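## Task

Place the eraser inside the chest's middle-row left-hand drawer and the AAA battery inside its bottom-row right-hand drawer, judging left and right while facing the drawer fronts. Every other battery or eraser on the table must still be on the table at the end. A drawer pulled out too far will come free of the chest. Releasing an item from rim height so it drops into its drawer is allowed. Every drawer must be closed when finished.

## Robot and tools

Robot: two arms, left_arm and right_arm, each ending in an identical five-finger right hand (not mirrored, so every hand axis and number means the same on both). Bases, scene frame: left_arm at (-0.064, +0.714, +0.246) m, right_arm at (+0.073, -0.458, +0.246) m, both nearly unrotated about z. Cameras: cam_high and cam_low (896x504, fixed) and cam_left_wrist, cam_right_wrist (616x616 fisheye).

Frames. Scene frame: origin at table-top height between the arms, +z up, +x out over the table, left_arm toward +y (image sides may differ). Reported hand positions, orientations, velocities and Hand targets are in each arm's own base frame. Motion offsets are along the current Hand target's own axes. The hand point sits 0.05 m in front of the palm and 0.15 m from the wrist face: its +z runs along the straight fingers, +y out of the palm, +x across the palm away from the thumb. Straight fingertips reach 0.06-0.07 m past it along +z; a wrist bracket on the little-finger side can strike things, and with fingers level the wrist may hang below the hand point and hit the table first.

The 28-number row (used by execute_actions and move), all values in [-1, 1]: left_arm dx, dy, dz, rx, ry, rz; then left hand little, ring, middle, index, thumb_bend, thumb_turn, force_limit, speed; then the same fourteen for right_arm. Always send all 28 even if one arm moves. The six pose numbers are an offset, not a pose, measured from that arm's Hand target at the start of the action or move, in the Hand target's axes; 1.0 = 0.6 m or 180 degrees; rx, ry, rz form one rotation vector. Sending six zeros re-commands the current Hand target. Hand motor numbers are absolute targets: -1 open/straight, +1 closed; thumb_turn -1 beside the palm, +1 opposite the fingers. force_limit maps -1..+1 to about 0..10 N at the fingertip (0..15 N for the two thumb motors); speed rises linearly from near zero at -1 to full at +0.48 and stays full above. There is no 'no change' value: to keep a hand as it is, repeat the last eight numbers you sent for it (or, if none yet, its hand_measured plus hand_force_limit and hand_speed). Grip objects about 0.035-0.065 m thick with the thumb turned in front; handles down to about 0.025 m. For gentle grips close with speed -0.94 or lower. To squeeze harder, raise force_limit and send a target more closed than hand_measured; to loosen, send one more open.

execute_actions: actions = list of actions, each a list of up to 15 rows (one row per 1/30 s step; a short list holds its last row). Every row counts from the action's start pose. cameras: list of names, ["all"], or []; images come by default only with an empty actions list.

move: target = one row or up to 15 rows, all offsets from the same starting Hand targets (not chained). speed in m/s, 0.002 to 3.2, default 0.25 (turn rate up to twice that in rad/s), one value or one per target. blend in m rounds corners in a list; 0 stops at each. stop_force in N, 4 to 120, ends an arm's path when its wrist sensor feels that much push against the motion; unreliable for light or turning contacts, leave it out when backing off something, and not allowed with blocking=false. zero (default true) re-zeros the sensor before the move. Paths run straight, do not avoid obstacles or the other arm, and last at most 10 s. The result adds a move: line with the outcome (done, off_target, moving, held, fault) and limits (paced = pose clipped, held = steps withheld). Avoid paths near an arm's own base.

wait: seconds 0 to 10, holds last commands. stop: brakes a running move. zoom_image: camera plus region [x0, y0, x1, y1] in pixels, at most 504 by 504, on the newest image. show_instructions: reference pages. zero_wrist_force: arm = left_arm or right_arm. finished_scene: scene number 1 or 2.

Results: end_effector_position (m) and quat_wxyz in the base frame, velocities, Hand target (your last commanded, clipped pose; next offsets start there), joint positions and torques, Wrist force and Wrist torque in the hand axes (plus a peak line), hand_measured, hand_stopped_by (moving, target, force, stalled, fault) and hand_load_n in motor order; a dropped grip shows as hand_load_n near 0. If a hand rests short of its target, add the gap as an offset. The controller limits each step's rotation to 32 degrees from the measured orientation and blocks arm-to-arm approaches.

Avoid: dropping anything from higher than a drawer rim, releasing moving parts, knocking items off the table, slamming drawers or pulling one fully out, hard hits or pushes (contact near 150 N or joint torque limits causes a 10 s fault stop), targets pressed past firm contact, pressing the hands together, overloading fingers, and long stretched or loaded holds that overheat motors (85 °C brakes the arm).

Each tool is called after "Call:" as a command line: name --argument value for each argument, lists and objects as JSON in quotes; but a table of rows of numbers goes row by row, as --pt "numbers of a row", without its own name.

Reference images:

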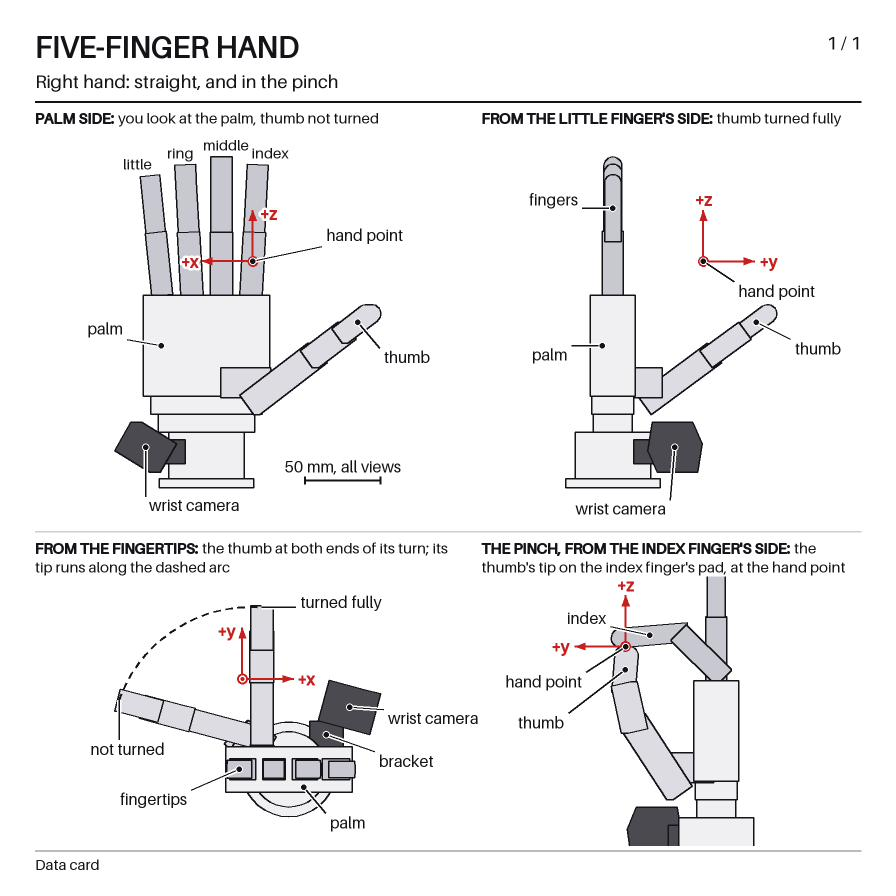

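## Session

Call:
execute_actions --actions '[]'

Scene clock: 0.00 s.
left_arm: end_effector_position=(+0.7263, -0.2913, +0.0581) hand_measured=(-1.000, -1.000, -1.000, -1.000, -1.000, -1.000) hand_load_n=(+0.0, +0.0, +0.0, +0.0, +0.0, +0.0) hand_stopped_by=(target, target, target, target, target, target) hand_force_limit=0.00 hand_speed=-0.80 end_effector_quat_wxyz=(-0.403, +0.246, +0.846, +0.246) | right_arm: end_effector_position=(+0.8168, +0.2656, -0.0892) hand_measured=(-1.000, -1.000, -1.000, -1.000, -1.000, -1.000) hand_load_n=(+0.0, +0.0, +0.0, +0.0, +0.0, +0.0) hand_stopped_by=(target, target, target, target, target, target) hand_force_limit=0.00 hand_speed=-0.80 end_effector_quat_wxyz=(+0.527, -0.397, +0.739, +0.140)
Joint positions: left_arm=[-0.724 -0.463 1.093 1.922 1.481 -1.777] | right_arm=[-0.191 -0.749 1.805 -0.409 0.738 -2.315]
Joint velocities: within noise
Joint torques (N m): no reading
Motor temperatures (°C): left_arm=[27 26 30 29 37 31] | right_arm=[29 25 26 30 32 33]
Wrist force (N): no reading
Wrist torque (N m): no reading
Wrist force, peak (N): no reading
Hand target: left_arm +0.7263, -0.2913, +0.0581; -0.403, +0.246, +0.846, +0.246 | right_arm +0.8168, +0.2656, -0.0892; +0.527, -0.397, +0.739, +0.140

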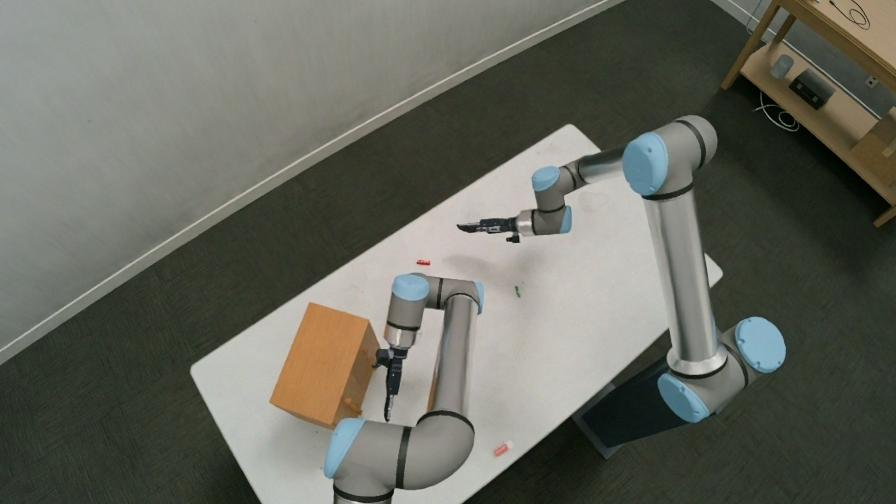

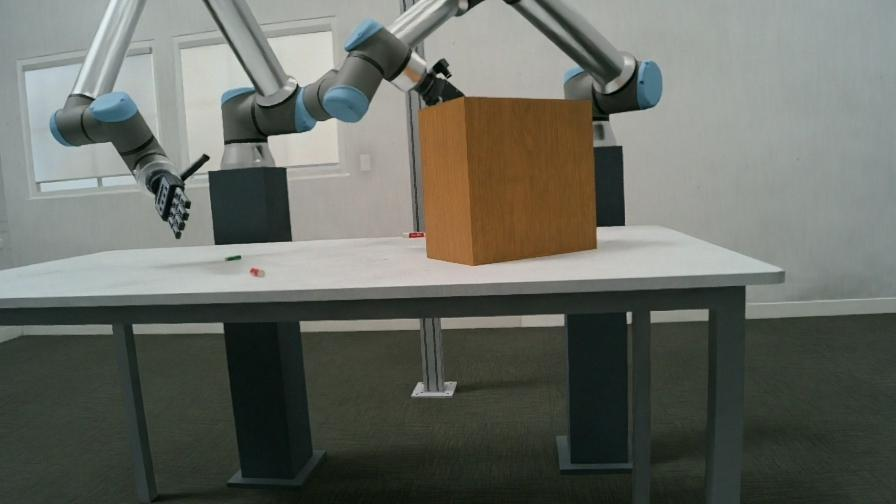

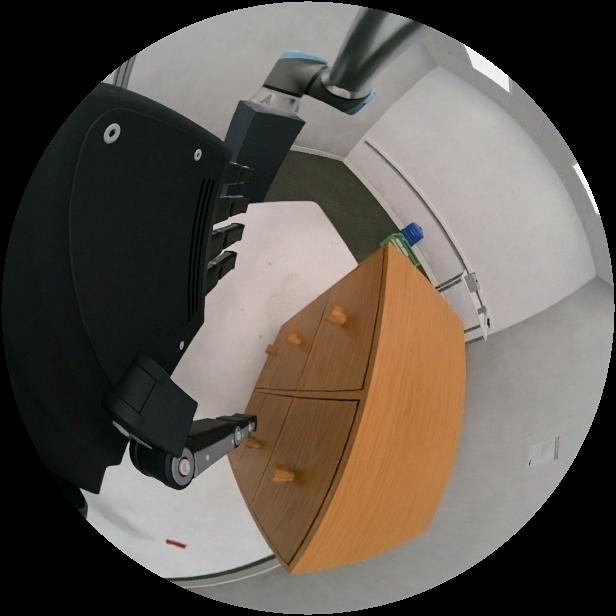

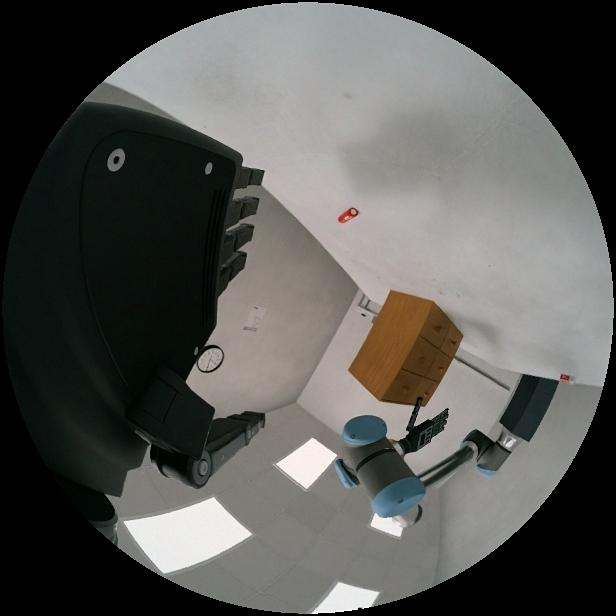

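Call:
zoom_image --camera "cam_high" --region '[395, 240, 545, 310]'

Call:
zoom_image --camera "cam_high" --region '[470, 420, 540, 480]'

Call:
zoom_image --camera "cam_right_wrist" --region '[320, 180, 480, 420]'

Call:
zoom_image --camera "cam_left_wrist" --region '[220, 230, 480, 580]'

Call:
zoom_image --camera "cam_low" --region '[200, 220, 460, 290]'

Call:
zoom_image --camera "cam_high" --region '[250, 280, 410, 450]'

Scaled by 3.360 from the camera's 896x504 image, which has a finer 1280x720 frame.

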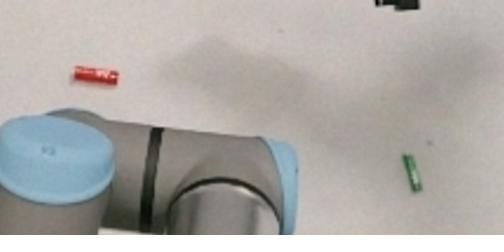

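Scaled by 7.200 from the camera's 896x504 image, which has a finer 1280x720 frame.

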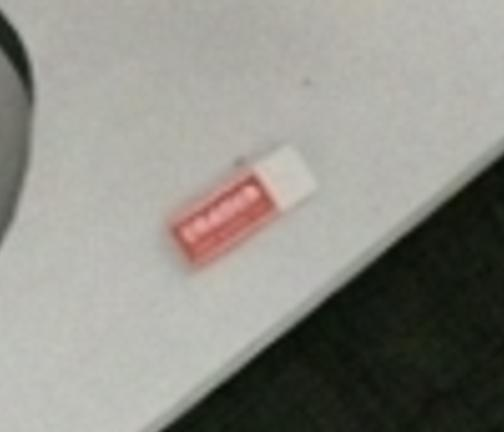

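Scaled by 2.100 from the camera's 616x616 image, which has a finer 880x880 frame.

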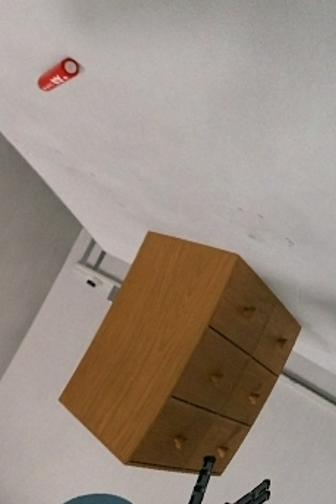

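Scaled by 1.440 from the camera's 616x616 image, which has a finer 880x880 frame.

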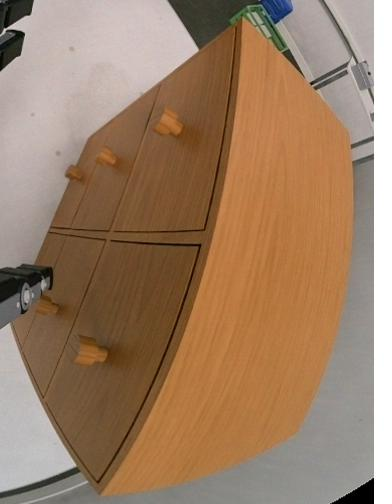

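Scaled by 1.938 from the camera's 896x504 image, which has a finer 1280x720 frame.

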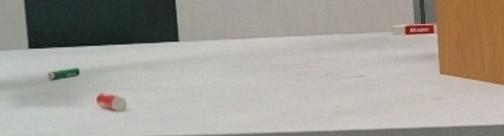

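Scaled by 2.965 from the camera's 896x504 image, which has a finer 1280x720 frame.

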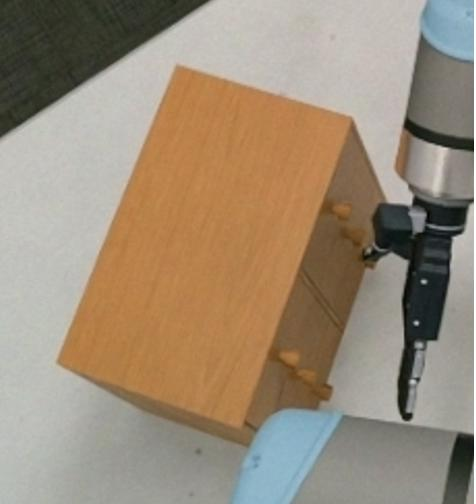

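Call:
move --pt "-0.0287 -0.1777 -0.0995 0.0351 -0.3123 0.0894 -1 -1 -1 -1 -1 -1 0.0 -0.8 0.03 0.11 -0.127 -0.1065 -0.0326 -0.2614 -1 -1 -1 -1 -1 -1 0.0 -0.8" --pt "-0.2605 -0.1872 -0.0188 0.0351 -0.3123 0.0894 0.5 0.5 -0.25 -0.35 0.0 1.0 0.3 0.2 0.0585 0.2188 -0.2535 -0.2130 -0.0652 -0.5228 0.8 0.8 0.25 0.25 -0.8 1.0 0.3 0.2" --cameras '["all"]' --speed 0.3 --blend '[0.03,0]'

Call:
zoom_image --camera "cam_left_wrist" --region '[330, 120, 616, 406]'

Call:
zoom_image --camera "cam_left_wrist" --region '[350, 260, 600, 510]'

Call:
zoom_image --camera "cam_right_wrist" --region '[250, 200, 450, 400]'

Scene clock: 20.40 s.
left_arm: end_effector_position=(+0.7502, -0.4174, -0.0858) hand_measured=(+0.500, +0.500, -0.250, -0.350, +0.000, +1.000) hand_load_n=(+0.0, +0.0, +0.0, +0.0, -0.5, +0.0) hand_stopped_by=(target, target, target, target, target, target) hand_force_limit=0.30 hand_speed=0.20 end_effector_quat_wxyz=(+0.000, +0.422, +0.906, +0.001) | right_arm: end_effector_position=(+0.6145, +0.2400, -0.0864) hand_measured=(+0.800, +0.800, +0.250, +0.250, -0.800, +1.000) hand_load_n=(+0.0, +0.0, +0.0, +0.0, +0.0, +0.0) hand_stopped_by=(target, target, target, target, target, target) hand_force_limit=0.30 hand_speed=0.20 end_effector_quat_wxyz=(-0.381, +0.919, -0.091, +0.039)
Joint positions: left_arm=[-0.781 -0.666 1.389 0.848 1.57 -1.479] | right_arm=[-0.138 -0.836 1.842 0.503 0.787 -4.627]
Joint torques (N m): left_arm=[16.24 -81.59 -38.16 1.39 -0.67 2.12] | right_arm=[14.17 -96.73 -15.21 3.23 -3.42 -3.57]
Wrist force (N): left_arm=[-0.2 0.1 -0.9] | right_arm=[-1.7 0.5 -0.7]
Wrist torque (N m): left_arm=[0.17 0.17 -0.23] | right_arm=[0.24 0.48 0.05]
Wrist force, peak (N): left_arm=[-0.6 -0.4 -1.6] | right_arm=[-2.4 0.4 -0.7]
Hand target: left_arm +0.7502, -0.4174, -0.0858; +0.000, +0.422, +0.906, +0.001 | right_arm +0.6145, +0.2400, -0.0864; -0.381, +0.919, -0.091, +0.039
Off the commanded pose: left_arm 0.000 m, 0 deg | right_arm 0.000 m, 0 deg.
move: done

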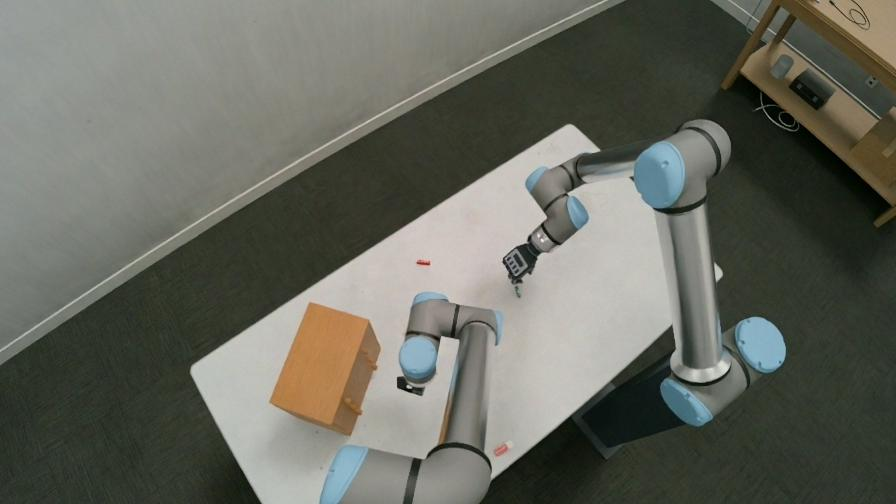

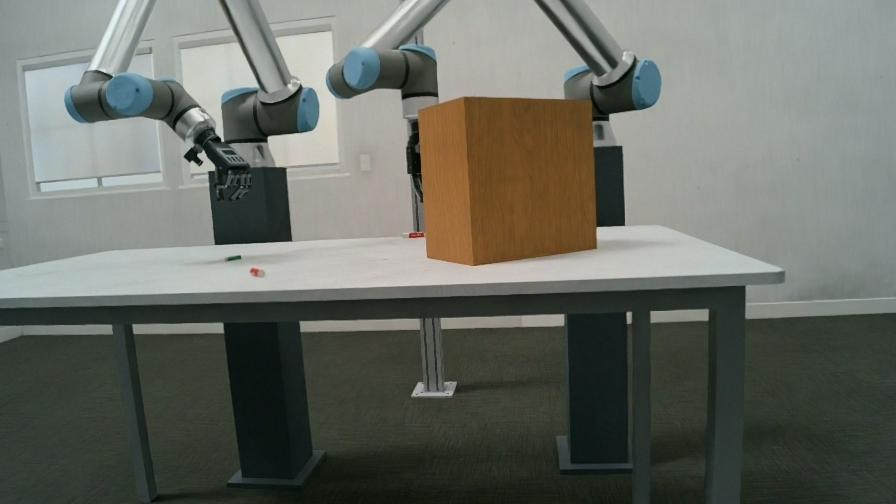

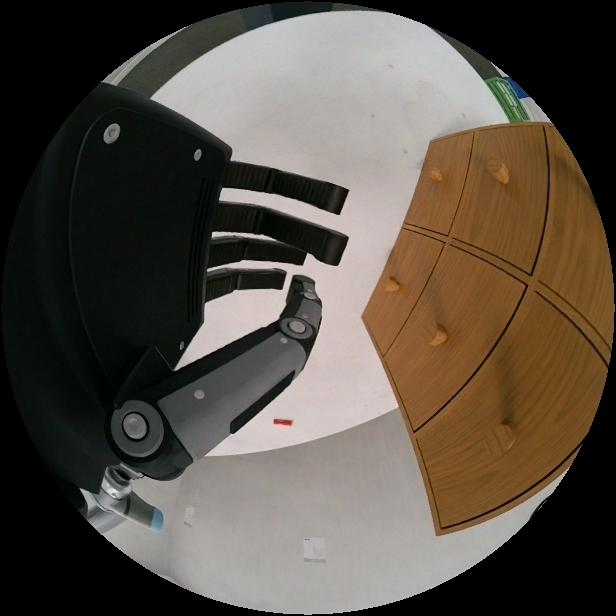

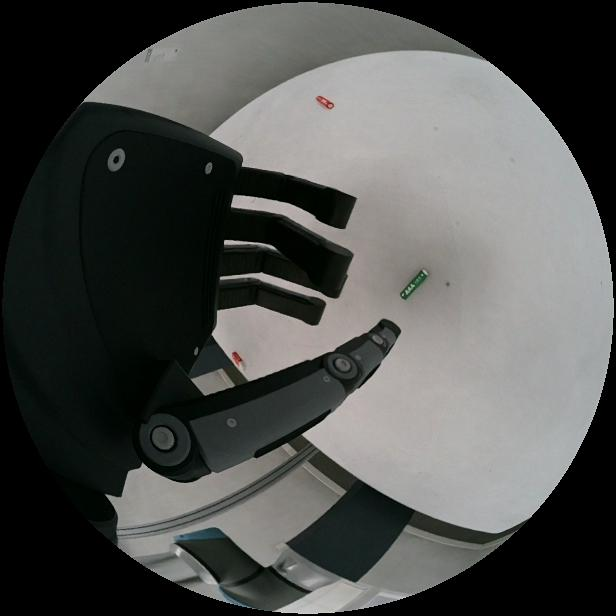

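Scaled by 1.762 from the camera's 616x616 image, which has a finer 880x880 frame.

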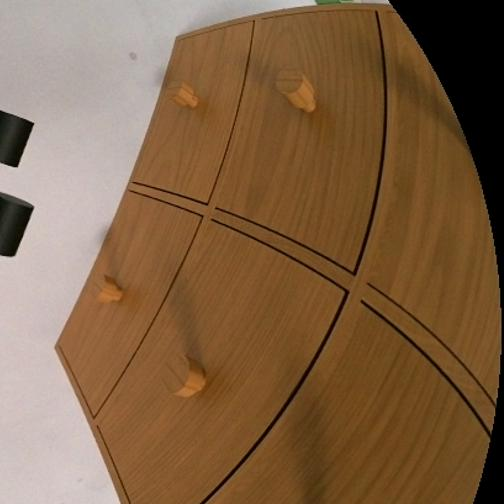

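Scaled by 2.016 from the camera's 616x616 image, which has a finer 880x880 frame.

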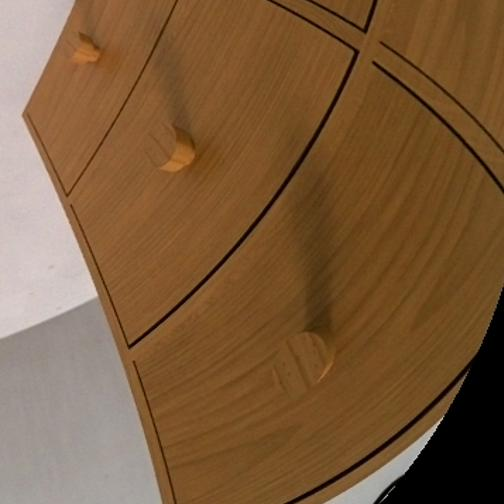

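Scaled by 2.520 from the camera's 616x616 image, which has a finer 880x880 frame.

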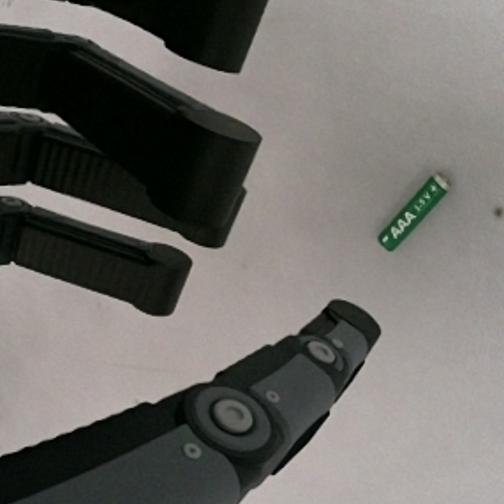

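Call:
move --target '[-0.0037,0.0967,0.1537,0,0,0.012,0.5,0.5,-0.25,-0.35,0.0,1.0,0.3,0.2, 0.0148,0.1523,0.1414,0.0829,0.0753,0.0578,0.8,0.8,0.25,0.25,-0.8,1.0,0.3,0.2]' --cameras '["cam_left_wrist","cam_right_wrist","cam_high"]' --speed 0.2

Call:
zoom_image --camera "cam_left_wrist" --region '[260, 200, 460, 400]'

Call:
zoom_image --camera "cam_right_wrist" --region '[270, 220, 430, 380]'

Scene clock: 35.37 s.
left_arm: end_effector_position=(+0.7961, -0.3817, -0.1779) hand_measured=(+0.500, +0.500, -0.250, -0.350, +0.000, +1.000) hand_load_n=(+0.0, +0.0, +0.0, +0.0, +0.0, +0.5) hand_stopped_by=(target, target, target, target, target, target) hand_force_limit=0.30 hand_speed=0.20 end_effector_quat_wxyz=(+0.000, +0.439, +0.898, +0.001) | right_arm: end_effector_position=(+0.6225, +0.2337, -0.2110) hand_measured=(+0.800, +0.800, +0.250, +0.250, -0.800, +1.000) hand_load_n=(+0.0, +0.0, +0.0, +0.0, +0.0, +0.0) hand_stopped_by=(target, target, target, target, target, target) hand_force_limit=0.30 hand_speed=0.20 end_effector_quat_wxyz=(-0.485, +0.839, -0.212, +0.123)
Joint positions: left_arm=[-0.707 -0.536 1.322 0.785 1.57 -1.368] | right_arm=[-0.244 -0.688 1.968 -0.119 0.575 -4.236]
Joint torques (N m): left_arm=[16.03 -82.48 -40.29 0.84 2.03 1.77] | right_arm=[-9.73 -60.84 1.98 0.9 -3.94 1.83]
Wrist force (N): left_arm=[-0.1 -0.1 -0.4] | right_arm=[-1.4 0.4 -0.4]
Wrist torque (N m): left_arm=[0.11 0.12 -0.24] | right_arm=[0.24 0.39 -0.13]
Wrist force, peak (N): left_arm=[-0.1 -0.2 -1.6] | right_arm=[-1.8 1.9 -0.1]
Hand target: left_arm +0.7961, -0.3817, -0.1779; +0.000, +0.439, +0.898, +0.001 | right_arm +0.6225, +0.2337, -0.2110; -0.485, +0.839, -0.212, +0.123
Off the commanded pose: left_arm 0.000 m, 0 deg | right_arm 0.000 m, 0 deg.
move: done
Images, in order (width x height): cam_high 896x504, cam_left_wrist 616x616, cam_right_wrist 616x616.

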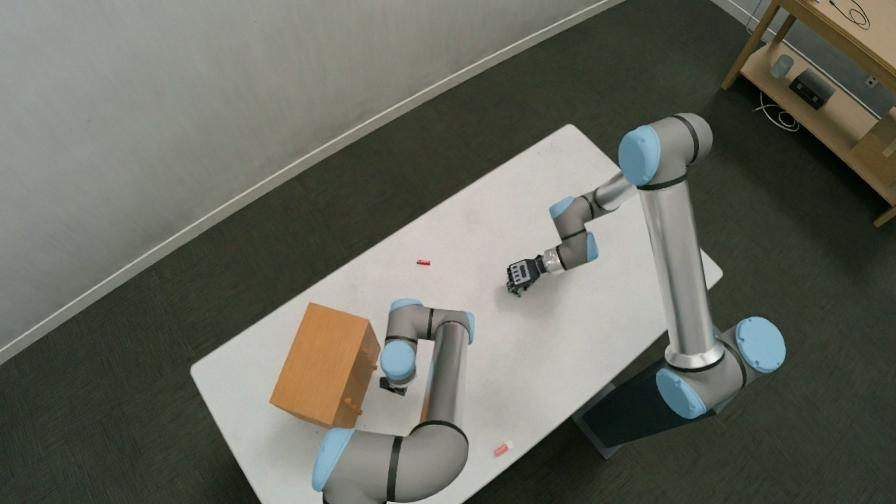

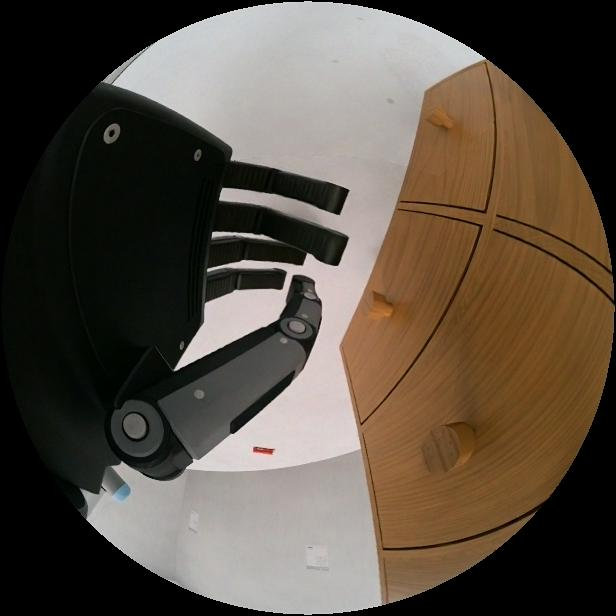

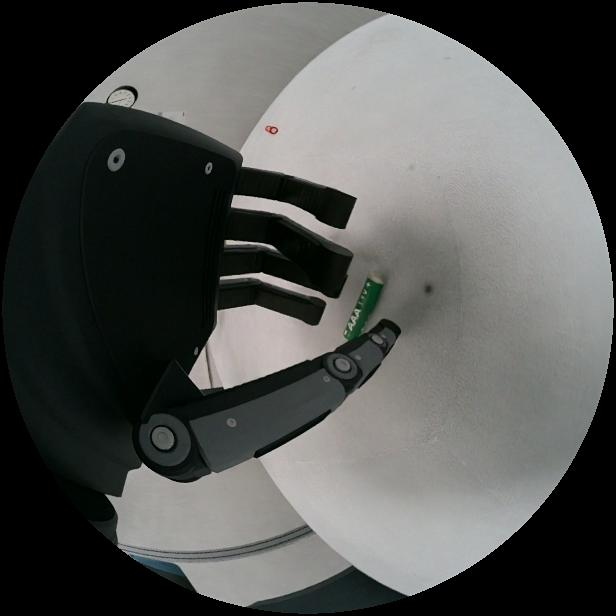

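Scaled by 2.520 from the camera's 616x616 image, which has a finer 880x880 frame.

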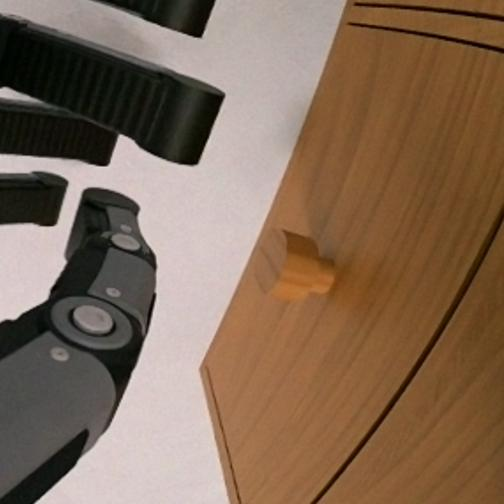

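Scaled by 3.150 from the camera's 616x616 image, which has a finer 880x880 frame.

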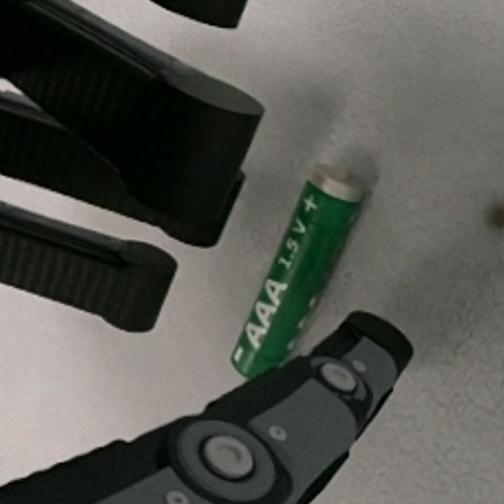

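Call:
move --target '[0.005,0.08,0,0,0,0,0.5,0.5,-0.25,-0.35,0.0,1.0,0.3,0.2, -0.005,0.022,0.0185,0,0,0,0.8,0.8,0.25,0.25,-0.8,1.0,0.3,0.2]' --cameras '["cam_left_wrist","cam_right_wrist"]' --speed 0.05 --stop_force 5

Call:
zoom_image --camera "cam_left_wrist" --region '[260, 220, 420, 380]'

Call:
zoom_image --camera "cam_right_wrist" --region '[270, 220, 430, 380]'

Scene clock: 39.73 s.
left_arm: end_effector_position=(+0.8321, -0.3499, -0.1779) hand_measured=(+0.500, +0.500, -0.250, -0.350, +0.000, +1.000) hand_load_n=(+0.0, +0.5, +0.0, +0.0, +0.0, +0.0) hand_stopped_by=(target, target, target, target, target, target) hand_force_limit=0.30 hand_speed=0.20 end_effector_quat_wxyz=(+0.000, +0.439, +0.898, +0.001) | right_arm: end_effector_position=(+0.6218, +0.2359, -0.2205) hand_measured=(+0.800, +0.800, +0.250, +0.250, -0.800, +1.000) hand_load_n=(+0.0, +0.5, +0.0, +0.0, +0.5, -0.5) hand_stopped_by=(target, target, target, target, target, target) hand_force_limit=0.30 hand_speed=0.20 end_effector_quat_wxyz=(-0.485, +0.839, -0.212, +0.123)
Joint positions: left_arm=[-0.65 -0.514 1.271 0.813 1.57 -1.31] | right_arm=[-0.24 -0.674 1.966 -0.137 0.577 -4.229]
Joint torques (N m): left_arm=[15.84 -87.45 -40.99 8.38 1.74 2.13] | right_arm=[-8.16 -93.29 2.21 5.05 -1.23 -3.6]
Wrist force (N): left_arm=[-0.2 0.3 -0.7] | right_arm=[-1.1 -2.6 -3.5]
Wrist torque (N m): left_arm=[0.22 0.14 -0.27] | right_arm=[0.06 0.40 -0.12]
Wrist force, peak (N): left_arm=[-0.2 0.3 -1.3] | right_arm=[-2.6 -17.4 -17.4]
Hand target: left_arm +0.8321, -0.3499, -0.1779; +0.000, +0.439, +0.898, +0.001 | right_arm +0.6218, +0.2359, -0.2205; -0.485, +0.839, -0.212, +0.123 (not the last commanded pose)
Off the commanded pose: left_arm 0.000 m, 0 deg | right_arm 0.008 m, 0 deg.
move: contact (right_arm)
Images, in order (width x height): cam_left_wrist 616x616, cam_right_wrist 616x616.

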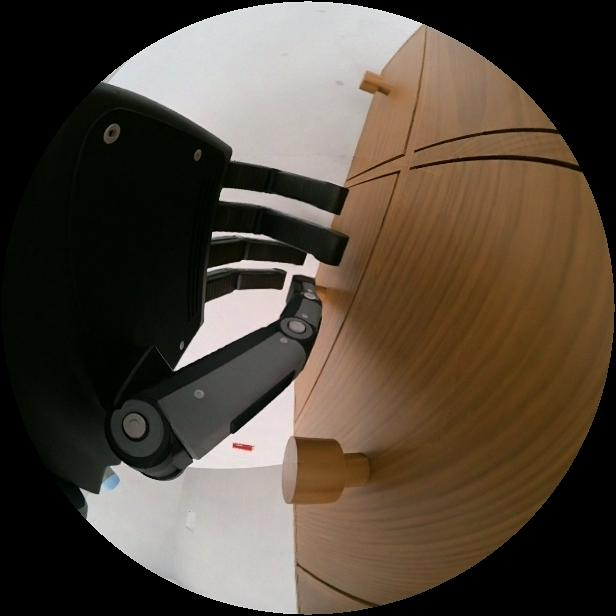

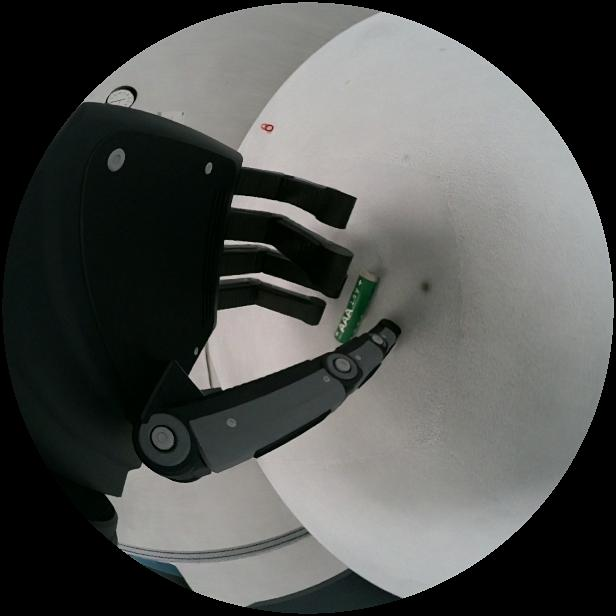

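Scaled by 3.150 from the camera's 616x616 image, which has a finer 880x880 frame.

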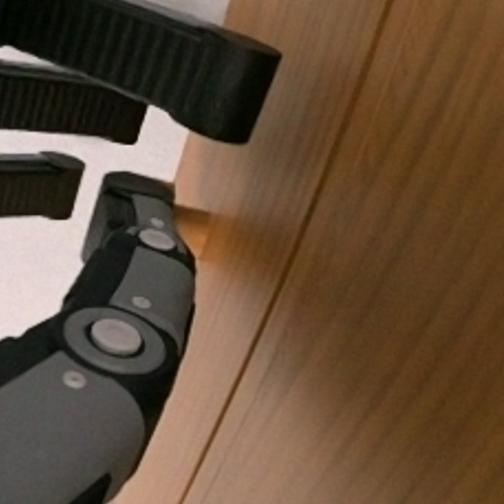

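Scaled by 3.150 from the camera's 616x616 image, which has a finer 880x880 frame.

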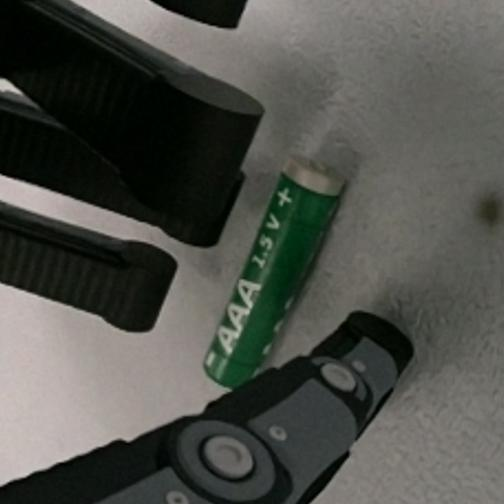

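Call:
move --target '[0,0,0.02,0,0,0,0.5,0.5,-0.25,-0.35,0.03,1.0,0.3,0.2, 0,-0.003,-0.002,0,0,0,0.8,0.8,0.25,0.25,-0.6,1.0,0.3,0.2]' --cameras '[]' --speed 0.03 --stop_force 6

Call:
move --target '[0,0,0,0,0,0,0.5,0.5,0.4,0.4,0.03,1.0,0.3,-0.6, 0,0.0105,0.006,0,0,0,0.8,0.8,0.25,0.25,-0.6,1.0,0.3,0.2]' --cameras '["cam_left_wrist","cam_right_wrist"]' --speed 0.03 --stop_force 6

Call:
zoom_image --camera "cam_right_wrist" --region '[270, 220, 430, 380]'

Scene clock: 44.73 s.
left_arm: end_effector_position=(+0.8321, -0.3498, -0.1832) hand_measured=(+0.500, +0.500, -0.250, -0.350, +0.030, +1.000) hand_load_n=(+0.0, +0.0, +0.0, +0.0, +0.0, -0.5) hand_stopped_by=(target, target, target, target, target, target) hand_force_limit=0.30 hand_speed=0.20 end_effector_quat_wxyz=(+0.000, +0.439, +0.898, +0.001) | right_arm: end_effector_position=(+0.6218, +0.2358, -0.2183) hand_measured=(+0.800, +0.800, +0.250, +0.250, -0.600, +1.000) hand_load_n=(+0.0, +0.0, +0.0, +0.0, +0.0, +0.0) hand_stopped_by=(target, target, target, target, target, target) hand_force_limit=0.30 hand_speed=0.20 end_effector_quat_wxyz=(-0.485, +0.839, -0.212, +0.123)
Joint positions: left_arm=[-0.65 -0.508 1.27 0.809 1.57 -1.31] | right_arm=[-0.24 -0.677 1.967 -0.134 0.577 -4.23]
Joint torques (N m): left_arm=[15.8 -102.6 -18.44 7.33 2.28 1.77] | right_arm=[-10.26 -96.09 2.64 5.45 -3.41 -3.62]
Wrist force (N): left_arm=[0.5 -0.4 -6.5] | right_arm=[-1.1 0.9 -0.8]
Wrist torque (N m): left_arm=[0.26 0.14 -0.26] | right_arm=[0.33 0.37 -0.03]
Wrist force, peak (N): left_arm=[1.1 -3.7 -15.5] | right_arm=[-1.2 -2.7 -4.5]
Hand target: left_arm +0.8321, -0.3499, -0.1832; +0.000, +0.439, +0.898, +0.001 (not the last commanded pose) | right_arm +0.6218, +0.2358, -0.2183; -0.485, +0.839, -0.212, +0.123
Off the commanded pose: left_arm 0.007 m, 0 deg | right_arm 0.000 m, 0 deg.
move: contact (left_arm)
No camera images: "cameras" was empty.

Scene clock: 46.27 s.
left_arm: end_effector_position=(+0.8321, -0.3498, -0.1832) hand_measured=(+0.500, +0.500, +0.244, -0.024, +0.030, +1.000) hand_load_n=(+0.0, +0.0, +11.0, +6.0, +2.0, +1.0) hand_stopped_by=(target, target, force, force, target, target) hand_force_limit=0.30 hand_speed=-0.60 end_effector_quat_wxyz=(+0.000, +0.439, +0.898, +0.001) | right_arm: end_effector_position=(+0.6218, +0.2358, -0.2241) hand_measured=(+0.800, +0.800, +0.250, +0.250, -0.600, +1.000) hand_load_n=(+0.0, +0.0, +0.0, +0.0, -0.5, +0.0) hand_stopped_by=(target, target, target, target, target, target) hand_force_limit=0.30 hand_speed=0.20 end_effector_quat_wxyz=(-0.485, +0.839, -0.212, +0.123)
Joint positions: left_arm=[-0.65 -0.508 1.27 0.809 1.57 -1.31] | right_arm=[-0.24 -0.667 1.964 -0.141 0.577 -4.23]
Joint torques (N m): left_arm=[14.42 -98.06 -34.99 4.83 -0.9 1.68] | right_arm=[4.82 -91.65 2.14 5.01 1.2 -3.53]
Wrist force (N): left_arm=[0.7 -1.2 0.4] | right_arm=[-1.9 -4.2 -6.1]
Wrist torque (N m): left_arm=[0.23 0.07 -0.30] | right_arm=[0.04 0.49 -0.09]
Wrist force, peak (N): left_arm=[0.5 -0.4 -6.7] | right_arm=[-2.2 -14.5 -16.8]
Hand target: left_arm +0.8321, -0.3499, -0.1832; +0.000, +0.439, +0.898, +0.001 | right_arm +0.6217, +0.2358, -0.2241; -0.485, +0.839, -0.212, +0.123 (not the last commanded pose)
Off the commanded pose: left_arm 0.000 m, 0 deg | right_arm 0.001 m, 0 deg.
move: contact (right_arm)
Images, in order (width x height): cam_left_wrist 616x616, cam_right_wrist 616x616.

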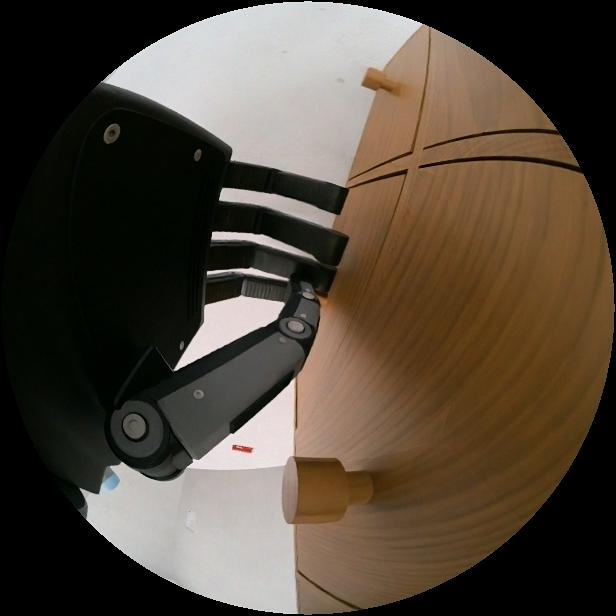

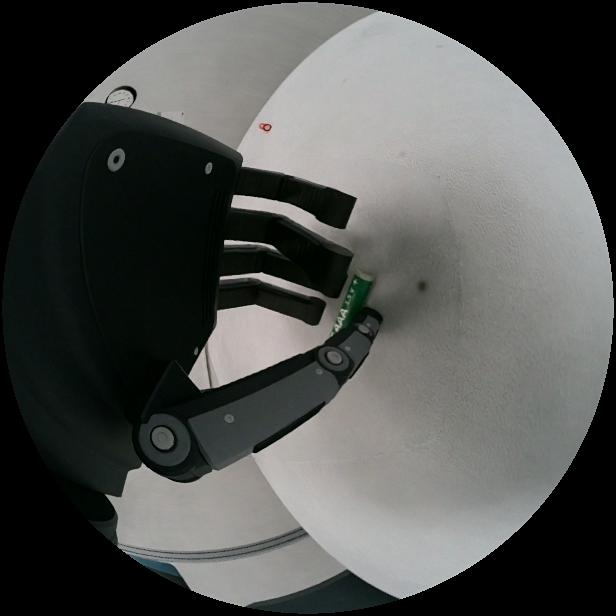

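Scaled by 3.150 from the camera's 616x616 image, which has a finer 880x880 frame.

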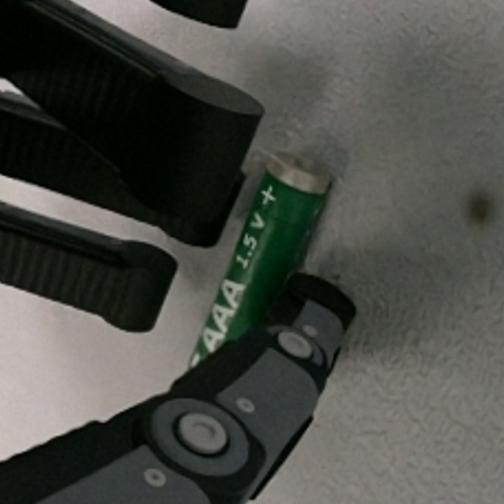

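Call:
move --target '[0,-0.033,0,0,0,0,0.5,0.5,0.4,0.4,0.03,1.0,0.3,-0.6, 0,-0.0015,-0.0008,0,0,0,0.8,0.8,0.25,0.25,-0.1,1.0,-0.3,-0.5]' --cameras '["cam_left_wrist","cam_right_wrist"]' --speed 0.05

Call:
zoom_image --camera "cam_right_wrist" --region '[270, 220, 430, 380]'

Scene clock: 47.90 s.
left_arm: end_effector_position=(+0.8166, -0.3620, -0.1832) hand_measured=(+0.500, +0.500, +0.244, -0.024, +0.030, +1.000) hand_load_n=(+0.0, +0.5, +11.0, +6.5, +2.5, +1.0) hand_stopped_by=(target, target, force, force, target, target) hand_force_limit=0.30 hand_speed=-0.60 end_effector_quat_wxyz=(+0.000, +0.439, +0.898, +0.001) | right_arm: end_effector_position=(+0.6218, +0.2358, -0.2231) hand_measured=(+0.800, +0.800, +0.250, +0.250, -0.320, +1.000) hand_load_n=(+0.0, +0.0, +3.5, +0.0, +3.0, +0.5) hand_stopped_by=(target, target, target, target, force, target) hand_force_limit=-0.30 hand_speed=-0.50 end_effector_quat_wxyz=(-0.485, +0.839, -0.212, +0.123)
Joint positions: left_arm=[-0.673 -0.519 1.295 0.794 1.57 -1.334] | right_arm=[-0.24 -0.669 1.964 -0.14 0.577 -4.23]
Joint torques (N m): left_arm=[-12.7 -106.68 -19.62 0.89 1.36 -2.56] | right_arm=[13.7 -95.13 3.55 5.51 -1.44 1.03]
Wrist force (N): left_arm=[0.1 0.5 -0.1] | right_arm=[-1.5 -0.1 -1.7]
Wrist torque (N m): left_arm=[0.20 0.09 -0.12] | right_arm=[0.35 0.44 -0.05]
Wrist force, peak (N): left_arm=[0.7 -1.5 0.5] | right_arm=[-2.0 -4.4 -6.6]
Hand target: left_arm +0.8165, -0.3620, -0.1832; +0.000, +0.439, +0.898, +0.001 | right_arm +0.6218, +0.2358, -0.2231; -0.485, +0.839, -0.212, +0.123
Off the commanded pose: left_arm 0.000 m, 0 deg | right_arm 0.000 m, 0 deg.
move: done
Images, in order (width x height): cam_left_wrist 616x616, cam_right_wrist 616x616.

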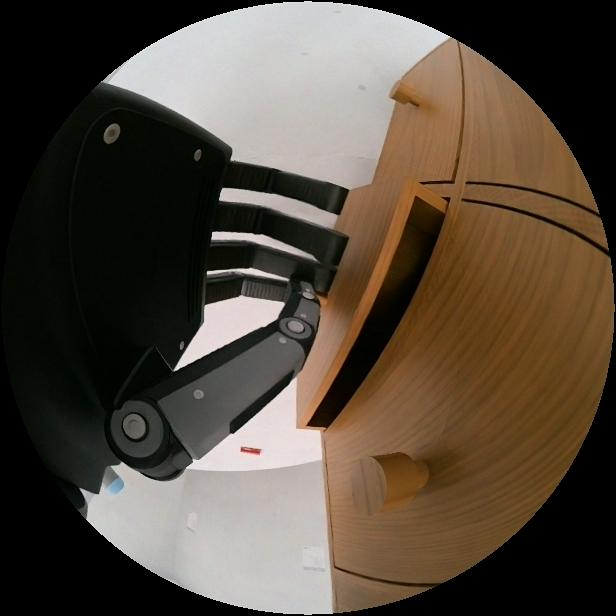

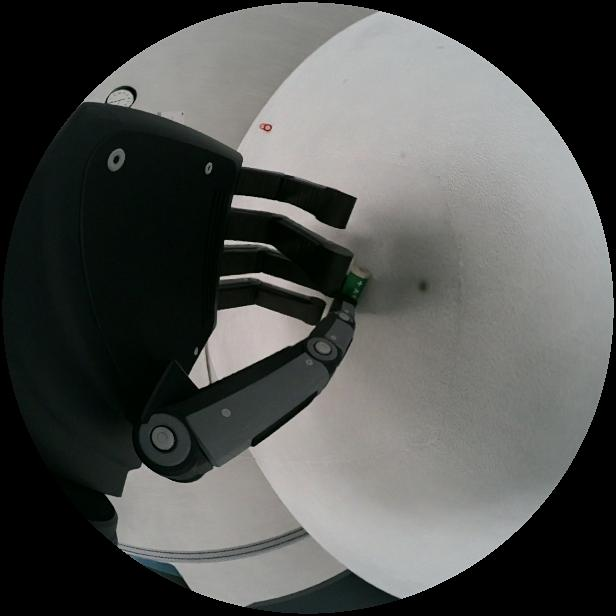

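Scaled by 3.150 from the camera's 616x616 image, which has a finer 880x880 frame.

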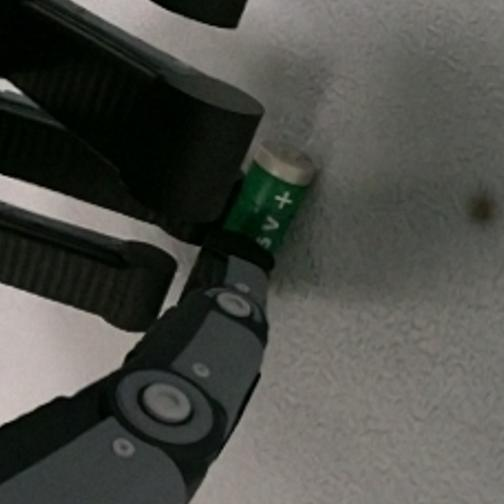

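Call:
move --target '[0,-0.14,0,0,0,0,0.5,0.5,0.4,0.4,0.03,1.0,0.3,-0.6, 0,0,0,0,0,0,0.8,0.8,0.25,0.25,-0.05,1.0,-0.1,-0.6]' --cameras '[]' --speed 0.12

Call:
move --target '[0,0,0,0,0,0,0.5,0.5,-0.25,-0.3,-0.1,1.0,0.3,0.2, 0,-0.06,-0.035,0,0,0,0.8,0.8,0.25,0.25,-0.05,1.0,-0.1,-0.6]' --cameras '["cam_left_wrist","cam_right_wrist","cam_high"]' --speed 0.1

Call:
zoom_image --camera "cam_right_wrist" --region '[270, 220, 430, 380]'

Scene clock: 50.03 s.
left_arm: end_effector_position=(+0.7502, -0.4135, -0.1833) hand_measured=(+0.500, +0.500, +0.244, -0.024, +0.030, +1.000) hand_load_n=(+0.0, +0.0, +10.5, +6.5, +2.5, +0.5) hand_stopped_by=(target, target, force, force, target, target) hand_force_limit=0.30 hand_speed=-0.60 end_effector_quat_wxyz=(+0.000, +0.439, +0.898, +0.001) | right_arm: end_effector_position=(+0.6218, +0.2358, -0.2231) hand_measured=(+0.800, +0.800, +0.250, +0.250, -0.174, +1.000) hand_load_n=(+0.0, +0.0, +4.5, +0.0, +6.0, +1.0) hand_stopped_by=(target, target, target, target, force, target) hand_force_limit=-0.10 hand_speed=-0.60 end_effector_quat_wxyz=(-0.485, +0.839, -0.212, +0.123)
Joint positions: left_arm=[-0.775 -0.557 1.385 0.743 1.57 -1.436] | right_arm=[-0.24 -0.669 1.964 -0.14 0.577 -4.23]
Joint torques (N m): left_arm=[-16.11 -100.81 -17.36 -0.26 -0.71 -3.05] | right_arm=[14.74 -94.3 1.36 5.3 -2.33 1.24]
Wrist force (N): left_arm=[-0.1 0.4 0.6] | right_arm=[-1.2 0.6 -0.5]
Wrist torque (N m): left_arm=[0.13 0.09 -0.08] | right_arm=[0.27 0.37 -0.03]
Wrist force, peak (N): left_arm=[0.2 1.6 0.0] | right_arm=[-1.6 -0.6 -1.5]
Hand target: left_arm +0.7502, -0.4136, -0.1833; +0.000, +0.439, +0.898, +0.001 | right_arm +0.6218, +0.2358, -0.2231; -0.485, +0.839, -0.212, +0.123
Off the commanded pose: left_arm 0.000 m, 0 deg | right_arm 0.000 m, 0 deg.
move: done
No camera images: "cameras" was empty.

Scene clock: 50.90 s.
left_arm: end_effector_position=(+0.7502, -0.4136, -0.1833) hand_measured=(+0.500, +0.500, -0.250, -0.300, -0.100, +1.000) hand_load_n=(+0.0, +0.0, +0.0, +0.0, +0.0, +0.0) hand_stopped_by=(target, target, target, target, target, target) hand_force_limit=0.30 hand_speed=0.20 end_effector_quat_wxyz=(+0.000, +0.439, +0.898, +0.001) | right_arm: end_effector_position=(+0.6216, +0.2357, -0.1815) hand_measured=(+0.800, +0.800, +0.250, +0.250, -0.174, +1.000) hand_load_n=(+0.0, +0.0, +4.5, +0.0, +6.5, +1.0) hand_stopped_by=(target, target, target, target, force, target) hand_force_limit=-0.10 hand_speed=-0.60 end_effector_quat_wxyz=(-0.485, +0.839, -0.212, +0.123)
Joint positions: left_arm=[-0.776 -0.557 1.386 0.743 1.57 -1.437] | right_arm=[-0.24 -0.74 1.984 -0.088 0.577 -4.23]
Joint torques (N m): left_arm=[-14.59 -98.84 -17 0.38 -1.24 -3.06] | right_arm=[-8.43 -91.1 0.43 5.72 -3.9 -3.4]
Wrist force (N): left_arm=[0.0 0.2 -0.7] | right_arm=[-1.3 0.8 -0.8]
Wrist torque (N m): left_arm=[0.18 0.10 -0.07] | right_arm=[0.31 0.39 0.03]
Wrist force, peak (N): left_arm=[-0.2 0.5 -0.8] | right_arm=[-1.4 1.2 -0.3]
Hand target: left_arm +0.7502, -0.4136, -0.1833; +0.000, +0.439, +0.898, +0.001 | right_arm +0.6216, +0.2356, -0.1814; -0.485, +0.839, -0.212, +0.123
Off the commanded pose: left_arm 0.000 m, 0 deg | right_arm 0.000 m, 0 deg.
move: done
Images, in order (width x height): cam_high 896x504, cam_left_wrist 616x616, cam_right_wrist 616x616.

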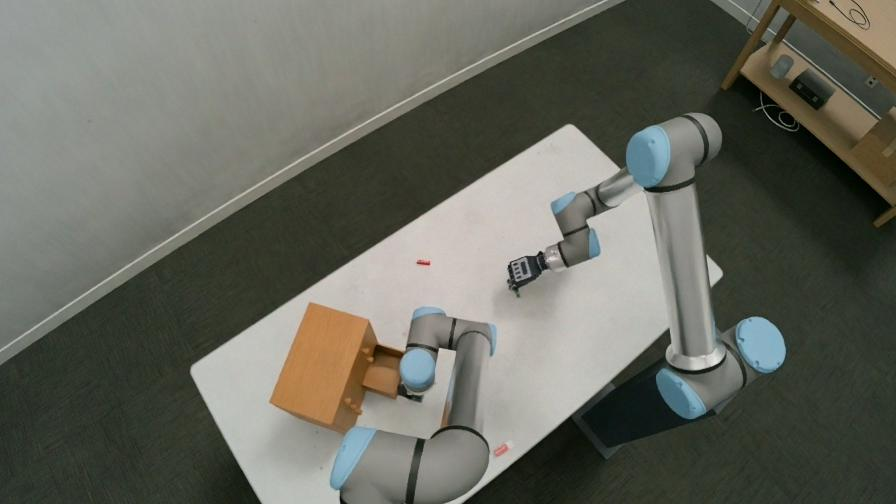

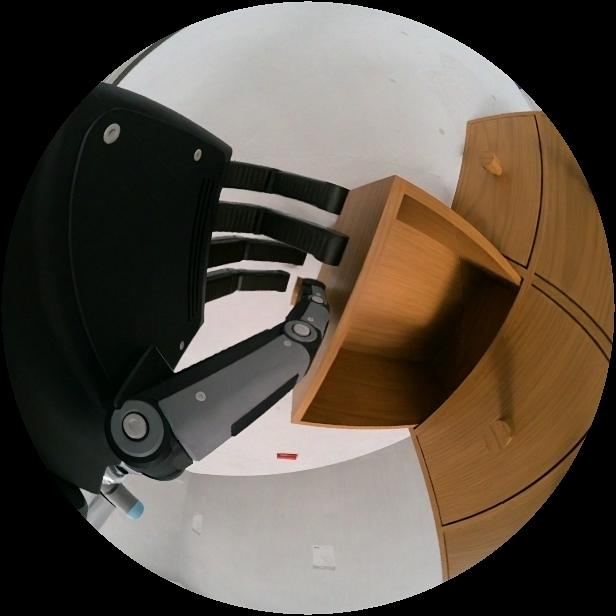

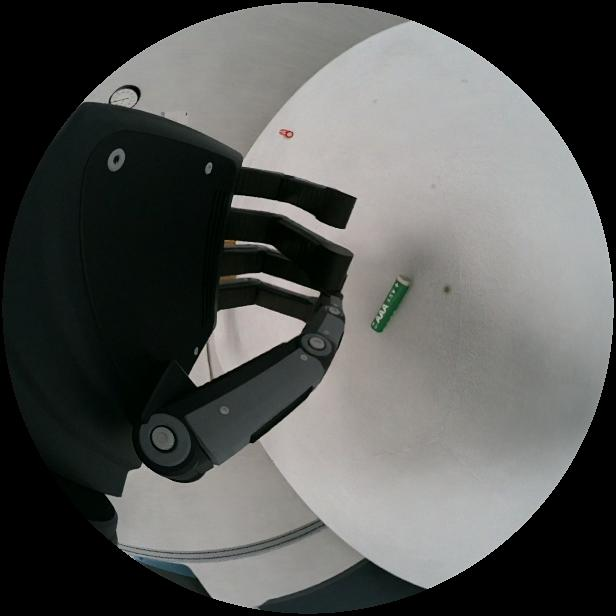

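Scaled by 3.150 from the camera's 616x616 image, which has a finer 880x880 frame.

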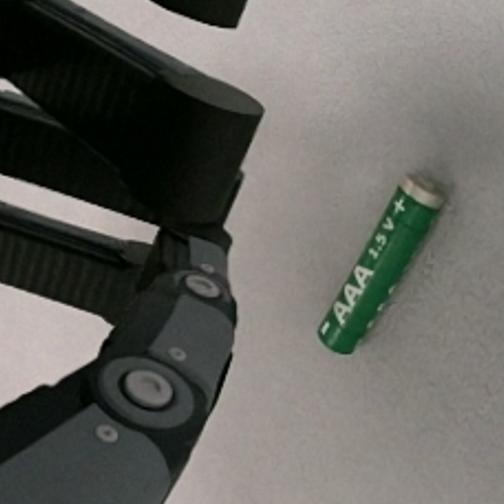

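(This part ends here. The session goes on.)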